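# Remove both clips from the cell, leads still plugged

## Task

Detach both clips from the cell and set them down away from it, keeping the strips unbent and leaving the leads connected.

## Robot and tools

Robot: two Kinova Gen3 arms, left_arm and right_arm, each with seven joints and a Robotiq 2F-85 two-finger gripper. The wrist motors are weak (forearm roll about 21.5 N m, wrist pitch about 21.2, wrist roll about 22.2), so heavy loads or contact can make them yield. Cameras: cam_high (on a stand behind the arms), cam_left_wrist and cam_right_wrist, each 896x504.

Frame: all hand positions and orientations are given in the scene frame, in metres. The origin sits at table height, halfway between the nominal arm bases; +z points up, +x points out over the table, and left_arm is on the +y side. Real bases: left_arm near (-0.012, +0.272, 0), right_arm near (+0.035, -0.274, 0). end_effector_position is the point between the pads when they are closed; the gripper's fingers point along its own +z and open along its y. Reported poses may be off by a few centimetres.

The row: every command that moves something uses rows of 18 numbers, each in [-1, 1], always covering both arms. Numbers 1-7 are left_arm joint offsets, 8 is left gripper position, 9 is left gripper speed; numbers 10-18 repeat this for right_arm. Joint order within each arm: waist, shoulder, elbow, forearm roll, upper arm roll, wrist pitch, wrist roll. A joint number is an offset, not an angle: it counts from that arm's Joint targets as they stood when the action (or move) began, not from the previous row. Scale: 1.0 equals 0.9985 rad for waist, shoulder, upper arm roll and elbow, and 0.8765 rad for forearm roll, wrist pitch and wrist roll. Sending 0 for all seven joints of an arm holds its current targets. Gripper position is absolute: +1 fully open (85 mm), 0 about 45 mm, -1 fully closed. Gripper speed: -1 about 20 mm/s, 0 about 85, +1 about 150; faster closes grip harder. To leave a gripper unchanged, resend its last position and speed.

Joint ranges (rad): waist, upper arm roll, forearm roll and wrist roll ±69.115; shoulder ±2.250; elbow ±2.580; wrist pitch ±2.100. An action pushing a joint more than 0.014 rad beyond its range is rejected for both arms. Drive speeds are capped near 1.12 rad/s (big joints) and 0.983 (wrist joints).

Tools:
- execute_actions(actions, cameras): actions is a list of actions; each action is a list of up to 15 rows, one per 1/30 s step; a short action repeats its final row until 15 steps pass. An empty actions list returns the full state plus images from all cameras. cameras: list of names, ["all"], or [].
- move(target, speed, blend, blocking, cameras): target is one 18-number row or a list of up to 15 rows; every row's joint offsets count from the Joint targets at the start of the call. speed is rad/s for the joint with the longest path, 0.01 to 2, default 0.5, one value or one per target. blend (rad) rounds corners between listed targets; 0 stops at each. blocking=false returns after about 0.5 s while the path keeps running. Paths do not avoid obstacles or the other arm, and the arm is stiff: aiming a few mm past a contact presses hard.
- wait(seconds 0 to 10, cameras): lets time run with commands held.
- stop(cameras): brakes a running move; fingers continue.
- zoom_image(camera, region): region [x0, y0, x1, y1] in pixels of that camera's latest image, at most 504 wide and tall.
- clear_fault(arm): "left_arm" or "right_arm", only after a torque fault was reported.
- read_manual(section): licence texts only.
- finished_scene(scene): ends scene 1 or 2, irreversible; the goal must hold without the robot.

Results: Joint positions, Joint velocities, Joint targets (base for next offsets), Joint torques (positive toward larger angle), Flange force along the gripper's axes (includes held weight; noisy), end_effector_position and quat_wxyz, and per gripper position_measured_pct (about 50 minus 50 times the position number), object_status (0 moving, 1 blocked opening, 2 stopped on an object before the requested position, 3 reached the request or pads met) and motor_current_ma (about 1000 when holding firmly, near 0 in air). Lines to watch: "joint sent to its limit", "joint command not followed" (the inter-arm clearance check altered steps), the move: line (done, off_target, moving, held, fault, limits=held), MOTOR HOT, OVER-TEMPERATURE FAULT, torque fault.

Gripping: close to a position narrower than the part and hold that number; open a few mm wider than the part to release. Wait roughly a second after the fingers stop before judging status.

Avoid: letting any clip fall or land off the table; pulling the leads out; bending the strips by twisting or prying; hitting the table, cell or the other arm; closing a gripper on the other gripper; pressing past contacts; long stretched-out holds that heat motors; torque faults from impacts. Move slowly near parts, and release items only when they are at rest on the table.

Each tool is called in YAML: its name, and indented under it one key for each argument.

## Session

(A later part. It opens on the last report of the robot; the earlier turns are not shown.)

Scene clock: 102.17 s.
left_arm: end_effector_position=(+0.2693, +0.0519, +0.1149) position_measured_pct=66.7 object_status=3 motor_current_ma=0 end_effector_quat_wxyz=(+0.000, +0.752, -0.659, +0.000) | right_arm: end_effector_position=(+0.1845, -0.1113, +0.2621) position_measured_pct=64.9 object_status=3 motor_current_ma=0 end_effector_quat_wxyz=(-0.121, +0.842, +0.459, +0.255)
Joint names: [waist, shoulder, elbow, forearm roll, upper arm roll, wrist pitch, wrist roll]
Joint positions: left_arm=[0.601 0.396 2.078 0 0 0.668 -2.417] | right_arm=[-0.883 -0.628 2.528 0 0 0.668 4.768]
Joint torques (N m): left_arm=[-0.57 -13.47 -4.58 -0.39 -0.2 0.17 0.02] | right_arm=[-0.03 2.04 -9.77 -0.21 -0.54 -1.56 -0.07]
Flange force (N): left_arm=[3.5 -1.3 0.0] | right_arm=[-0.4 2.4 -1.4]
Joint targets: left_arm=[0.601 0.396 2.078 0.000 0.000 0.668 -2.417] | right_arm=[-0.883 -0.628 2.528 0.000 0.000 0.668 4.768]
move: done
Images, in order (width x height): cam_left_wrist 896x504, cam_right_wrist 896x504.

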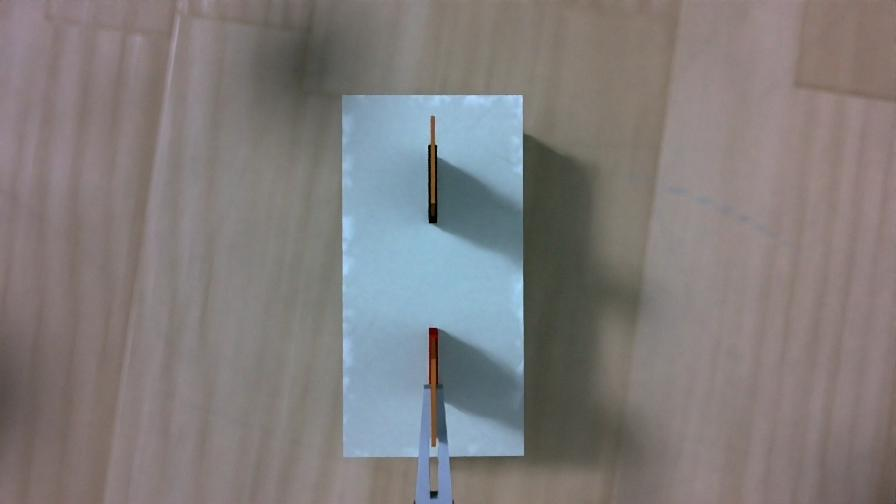

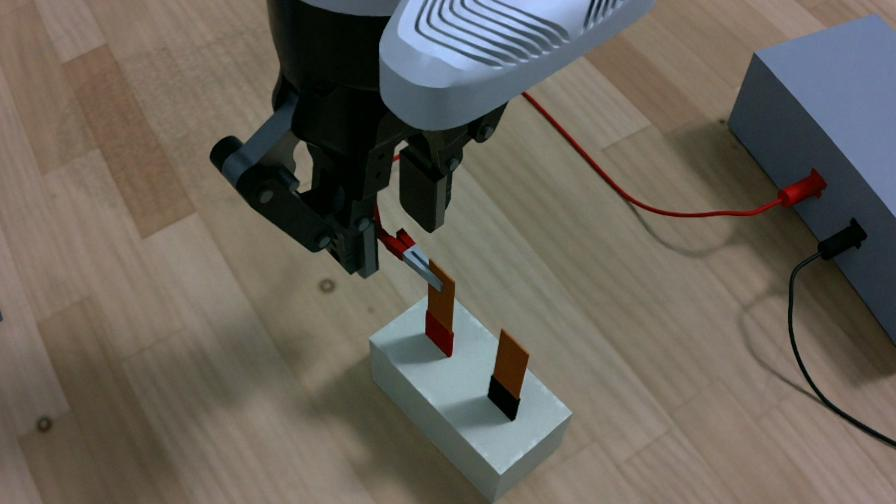

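move:
  target: [0,0.0216,0.0118,0,0,-0.0382,0,-0.33,0,0,0,0,0,0,0,0,-0.3,-1]
  speed: 0.08

move:
  target: [0,0,0,0,0,0,0,-0.72,-1,0,0,0,0,0,0,0,-0.3,-1]
  cameras: ["cam_left_wrist","cam_right_wrist"]

zoom_image:
  camera: "cam_right_wrist"
  region: [300, 120, 550, 320]

move:
  target: [0,0,0,0,0,0,0,-0.85,-1,0,0,0,0,0,0,0,-0.3,-1]
  cameras: ["cam_left_wrist"]

zoom_image:
  camera: "cam_left_wrist"
  region: [300, 264, 550, 504]

Scene clock: 108.27 s.
left_arm: end_effector_position=(+0.2693, +0.0519, +0.1049) position_measured_pct=66.7 object_status=3 motor_current_ma=0 end_effector_quat_wxyz=(+0.000, +0.752, -0.659, +0.000) | right_arm: end_effector_position=(+0.1845, -0.1113, +0.2621) position_measured_pct=64.9 object_status=3 motor_current_ma=0 end_effector_quat_wxyz=(-0.121, +0.842, +0.459, +0.255)
Joint names: [waist, shoulder, elbow, forearm roll, upper arm roll, wrist pitch, wrist roll]
Joint positions: left_arm=[0.601 0.417 2.09 0 0 0.635 -2.417] | right_arm=[-0.883 -0.628 2.528 0 0 0.668 4.768]
Joint torques (N m): left_arm=[-0.5 -13.48 -4.47 -0.36 -0.2 0.16 0.03] | right_arm=[-0.05 2.02 -9.74 -0.21 -0.56 -1.57 -0.07]
Flange force (N): left_arm=[2.9 -1.0 -0.1] | right_arm=[-0.3 2.4 -1.5]
Joint targets: left_arm=[0.601 0.418 2.090 0.000 0.000 0.635 -2.417] | right_arm=[-0.883 -0.628 2.528 0.000 0.000 0.668 4.768]
move: done

Scene clock: 109.37 s.
left_arm: end_effector_position=(+0.2693, +0.0519, +0.1049) position_measured_pct=85.7 object_status=0 motor_current_ma=0 end_effector_quat_wxyz=(+0.000, +0.752, -0.659, +0.000) | right_arm: end_effector_position=(+0.1845, -0.1113, +0.2621) position_measured_pct=64.9 object_status=3 motor_current_ma=0 end_effector_quat_wxyz=(-0.121, +0.842, +0.459, +0.255)
Joint names: [waist, shoulder, elbow, forearm roll, upper arm roll, wrist pitch, wrist roll]
Joint positions: left_arm=[0.601 0.418 2.09 0 0 0.635 -2.417] | right_arm=[-0.883 -0.628 2.528 0 0 0.668 4.768]
Joint torques (N m): left_arm=[-0.59 -13.5 -4.36 -0.38 -0.19 0.19 -0.07] | right_arm=[0.01 2.04 -9.77 -0.23 -0.52 -1.56 -0.08]
Flange force (N): left_arm=[3.6 -0.8 -0.1] | right_arm=[-0.4 2.3 -1.4]
Joint targets: left_arm=[0.601 0.418 2.090 0.000 0.000 0.635 -2.417] | right_arm=[-0.883 -0.628 2.528 0.000 0.000 0.668 4.768]
move: done
Images, in order (width x height): cam_left_wrist 896x504, cam_right_wrist 896x504.

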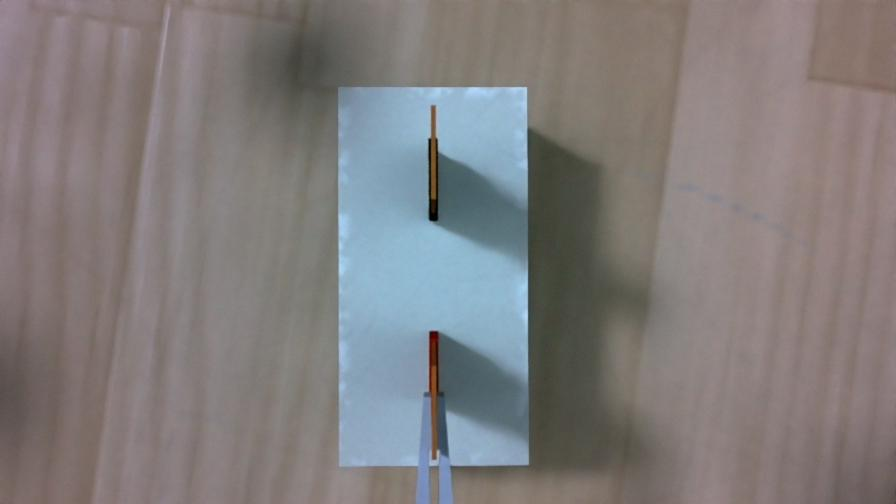

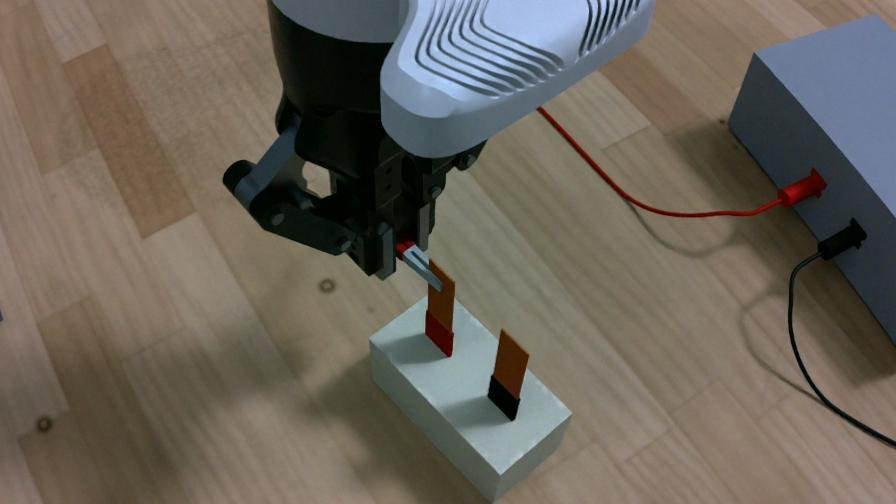

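Scaled by 2.016 from the camera's 896x504 image, which has a finer 1280x720 frame.

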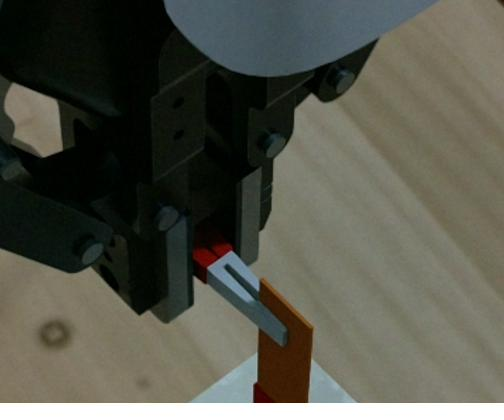

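Scene clock: 110.37 s.
left_arm: end_effector_position=(+0.2693, +0.0519, +0.1049) position_measured_pct=92.2 object_status=0 motor_current_ma=560 end_effector_quat_wxyz=(+0.000, +0.752, -0.659, +0.000) | right_arm: end_effector_position=(+0.1845, -0.1113, +0.2621) position_measured_pct=64.9 object_status=3 motor_current_ma=0 end_effector_quat_wxyz=(-0.121, +0.842, +0.459, +0.255)
Joint names: [waist, shoulder, elbow, forearm roll, upper arm roll, wrist pitch, wrist roll]
Joint positions: left_arm=[0.601 0.418 2.09 0 0 0.635 -2.417] | right_arm=[-0.883 -0.628 2.528 0 0 0.668 4.768]
Joint torques (N m): left_arm=[-0.58 -13.53 -4.34 -0.35 -0.18 0.22 0.02] | right_arm=[-0.02 2.03 -9.84 -0.19 -0.55 -1.54 -0.07]
Flange force (N): left_arm=[3.4 -1.1 0.0] | right_arm=[-0.6 2.4 -1.1]
Joint targets: left_arm=[0.601 0.418 2.090 0.000 0.000 0.635 -2.417] | right_arm=[-0.883 -0.628 2.528 0.000 0.000 0.668 4.768]
move: done
Images, in order (width x height): cam_left_wrist 896x504.

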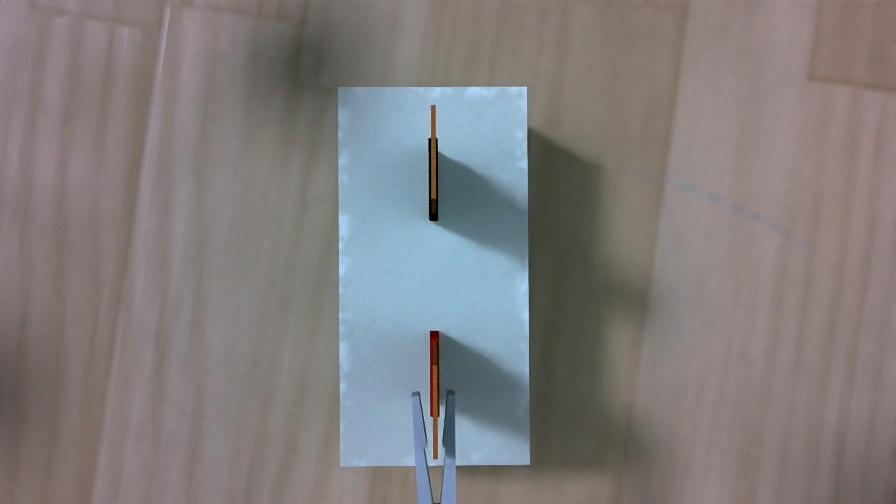

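Scaled by 2.016 from the camera's 896x504 image, which has a finer 1280x720 frame.

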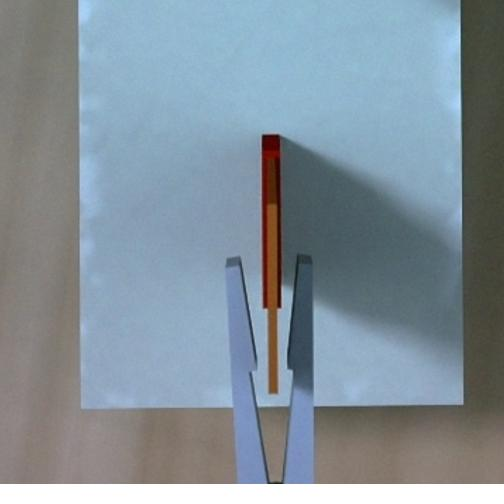

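move:
  target:
    - [-0.0552,-0.0281,0.0537,0,0,-0.0291,-0.063,-0.85,-1,0,0,0,0,0,0,0,-0.3,-1]
    - [-0.116,-0.0547,0.1035,0,0,-0.0554,-0.1321,-0.85,-1,0,0,0,0,0,0,0,-0.3,-1]
    - [-0.1967,0.0406,0.2063,0,0,-0.2811,-0.2241,-0.85,-1,0,0,0,0,0,0,0,-0.3,-1]
    - [-0.1967,0.1568,0.2326,0,0,-0.4435,-0.2241,-0.85,-1,0,0,0,0,0,0,0,-0.3,-1]
  speed: [0.12,0.14,0.25,0.12]
  blend: [0.01,0.02,0.02,0]
  cameras: ["cam_right_wrist"]

move:
  target: [0,0,0,0,0,0,0,-0.45,-1,0,0,0,0,0,0,0,-0.3,-1]
  cameras: ["cam_right_wrist"]

Scene clock: 123.03 s.
left_arm: end_effector_position=(+0.2589, +0.1312, +0.0219) position_measured_pct=92.2 object_status=3 motor_current_ma=570 end_effector_quat_wxyz=(+0.000, +0.752, -0.659, +0.000) | right_arm: end_effector_position=(+0.1845, -0.1113, +0.2621) position_measured_pct=64.9 object_status=3 motor_current_ma=0 end_effector_quat_wxyz=(-0.121, +0.842, +0.459, +0.255)
Joint names: [waist, shoulder, elbow, forearm roll, upper arm roll, wrist pitch, wrist roll]
Joint positions: left_arm=[0.405 0.574 2.322 0 0 0.246 -2.613] | right_arm=[-0.883 -0.628 2.528 0 0 0.668 4.768]
Joint torques (N m): left_arm=[-0.64 -13.08 -1.24 -0.33 -0.15 0.2 -0.04] | right_arm=[-0.01 2.07 -9.76 -0.22 -0.54 -1.55 -0.07]
Flange force (N): left_arm=[3.9 -0.9 0.5] | right_arm=[-0.5 2.4 -1.5]
Joint targets: left_arm=[0.405 0.574 2.322 0.000 0.000 0.246 -2.613] | right_arm=[-0.883 -0.628 2.528 0.000 0.000 0.668 4.768]
move: done
Images, in order (width x height): cam_right_wrist 896x504.

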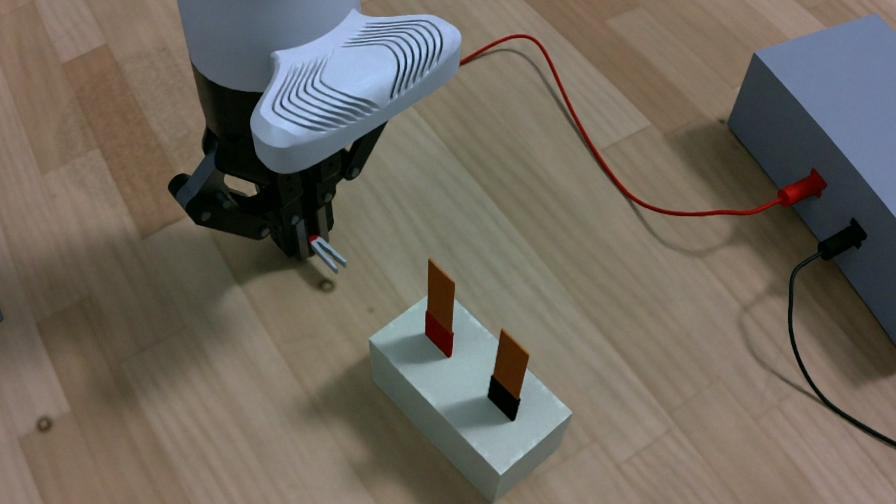

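Scene clock: 124.17 s.
left_arm: end_effector_position=(+0.2589, +0.1313, +0.0219) position_measured_pct=72.7 object_status=0 motor_current_ma=0 end_effector_quat_wxyz=(+0.000, +0.752, -0.659, +0.000) | right_arm: end_effector_position=(+0.1845, -0.1113, +0.2621) position_measured_pct=64.9 object_status=3 motor_current_ma=0 end_effector_quat_wxyz=(-0.121, +0.842, +0.459, +0.255)
Joint names: [waist, shoulder, elbow, forearm roll, upper arm roll, wrist pitch, wrist roll]
Joint positions: left_arm=[0.405 0.574 2.322 0 0 0.246 -2.613] | right_arm=[-0.883 -0.628 2.528 0 0 0.668 4.768]
Joint torques (N m): left_arm=[-0.47 -13.13 -1.23 -0.35 -0.07 0.23 -0.03] | right_arm=[0.02 2.05 -9.73 -0.21 -0.54 -1.57 -0.05]
Flange force (N): left_arm=[3.4 -1.1 0.8] | right_arm=[-0.4 2.3 -1.6]
Joint targets: left_arm=[0.405 0.574 2.322 0.000 0.000 0.246 -2.613] | right_arm=[-0.883 -0.628 2.528 0.000 0.000 0.668 4.768]
move: done
Images, in order (width x height): cam_right_wrist 896x504.

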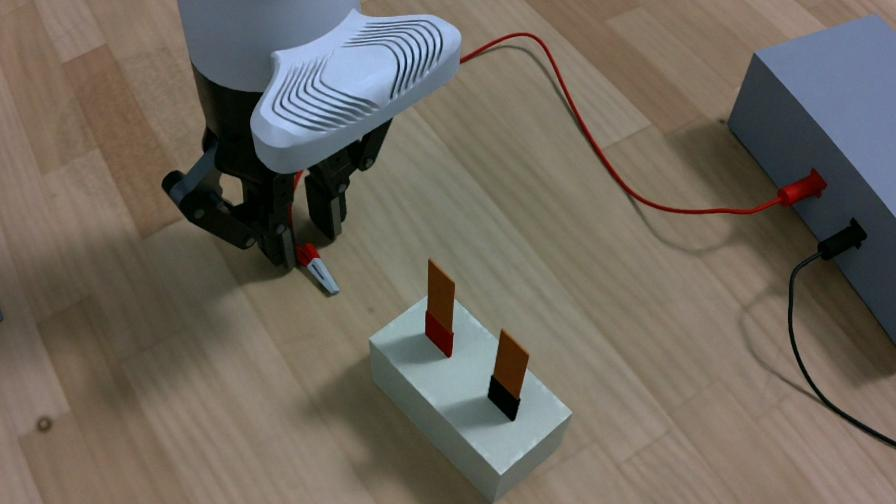

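Raise.

move:
  target:
    - [0,-0.1162,-0.0263,0,0,0.1624,0,-0.35,-1,0,0,0,0,0,0,0,-0.3,-1]
    - [0,-0.4,-0.1,0,0,0.5,0,-0.35,-1,0,0,0,0,0,0,0,-0.3,-1]
  speed: [0.15,0.4]
  blend: [0.02,0]
  cameras: ["all"]

Scene clock: 130.67 s.
left_arm: end_effector_position=(+0.2592, +0.1311, +0.1573) position_measured_pct=67.5 object_status=3 motor_current_ma=0 end_effector_quat_wxyz=(-0.010, +0.751, -0.659, +0.029) | right_arm: end_effector_position=(+0.1845, -0.1113, +0.2621) position_measured_pct=64.9 object_status=3 motor_current_ma=0 end_effector_quat_wxyz=(-0.121, +0.842, +0.459, +0.255)
Joint names: [waist, shoulder, elbow, forearm roll, upper arm roll, wrist pitch, wrist roll]
Joint positions: left_arm=[0.405 0.175 2.222 0 0 0.684 -2.613] | right_arm=[-0.883 -0.628 2.528 0 0 0.668 4.768]
Joint torques (N m): left_arm=[-0.6 -9.89 -5.41 -0.29 -0.3 0 0.02] | right_arm=[0.03 2.05 -9.77 -0.2 -0.55 -1.53 -0.04]
Flange force (N): left_arm=[3.1 -1.3 0.0] | right_arm=[-0.4 2.3 -1.3]
Joint targets: left_arm=[0.405 0.175 2.222 0.000 0.000 0.684 -2.613] | right_arm=[-0.883 -0.628 2.528 0.000 0.000 0.668 4.768]
move: done

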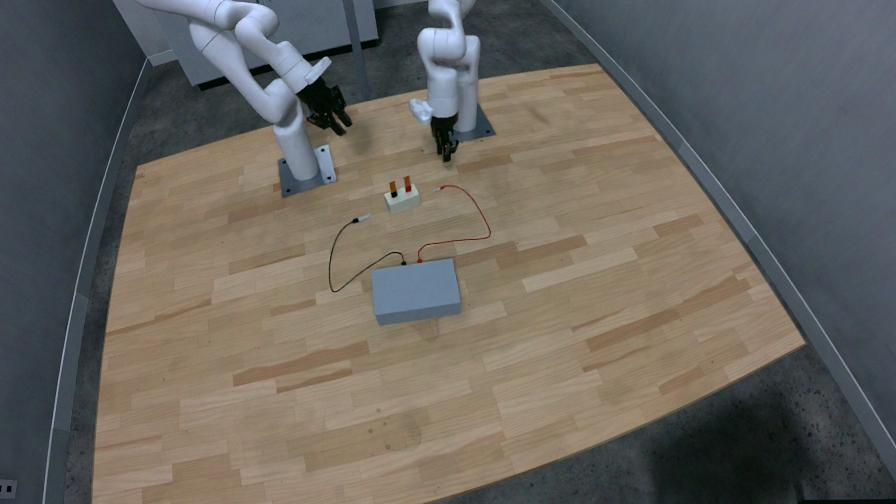

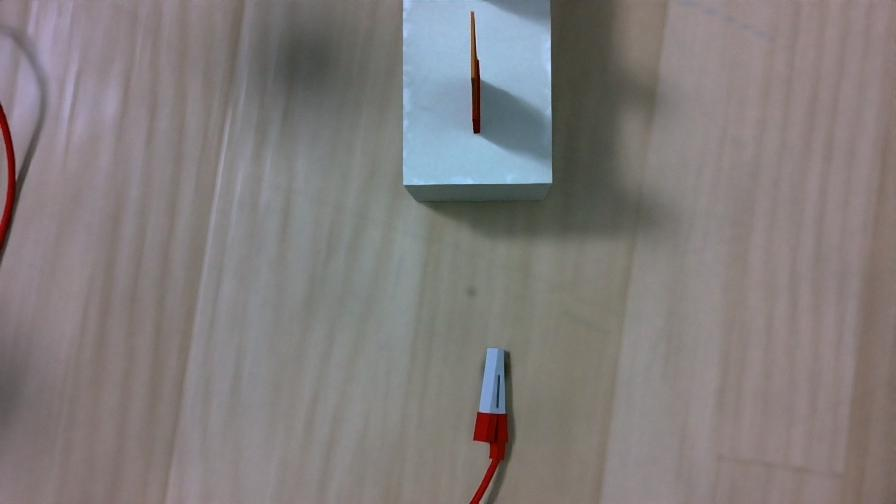

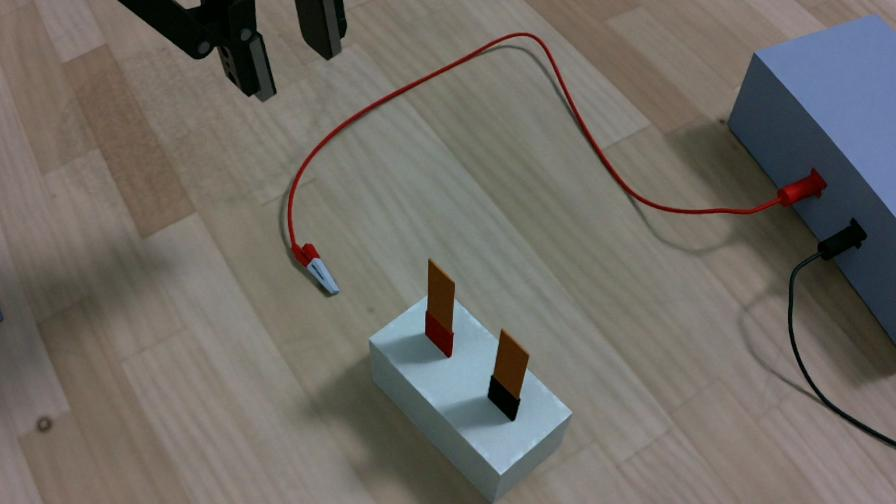

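finished_scene:
  scene: 2

The scene is finished: the task was done.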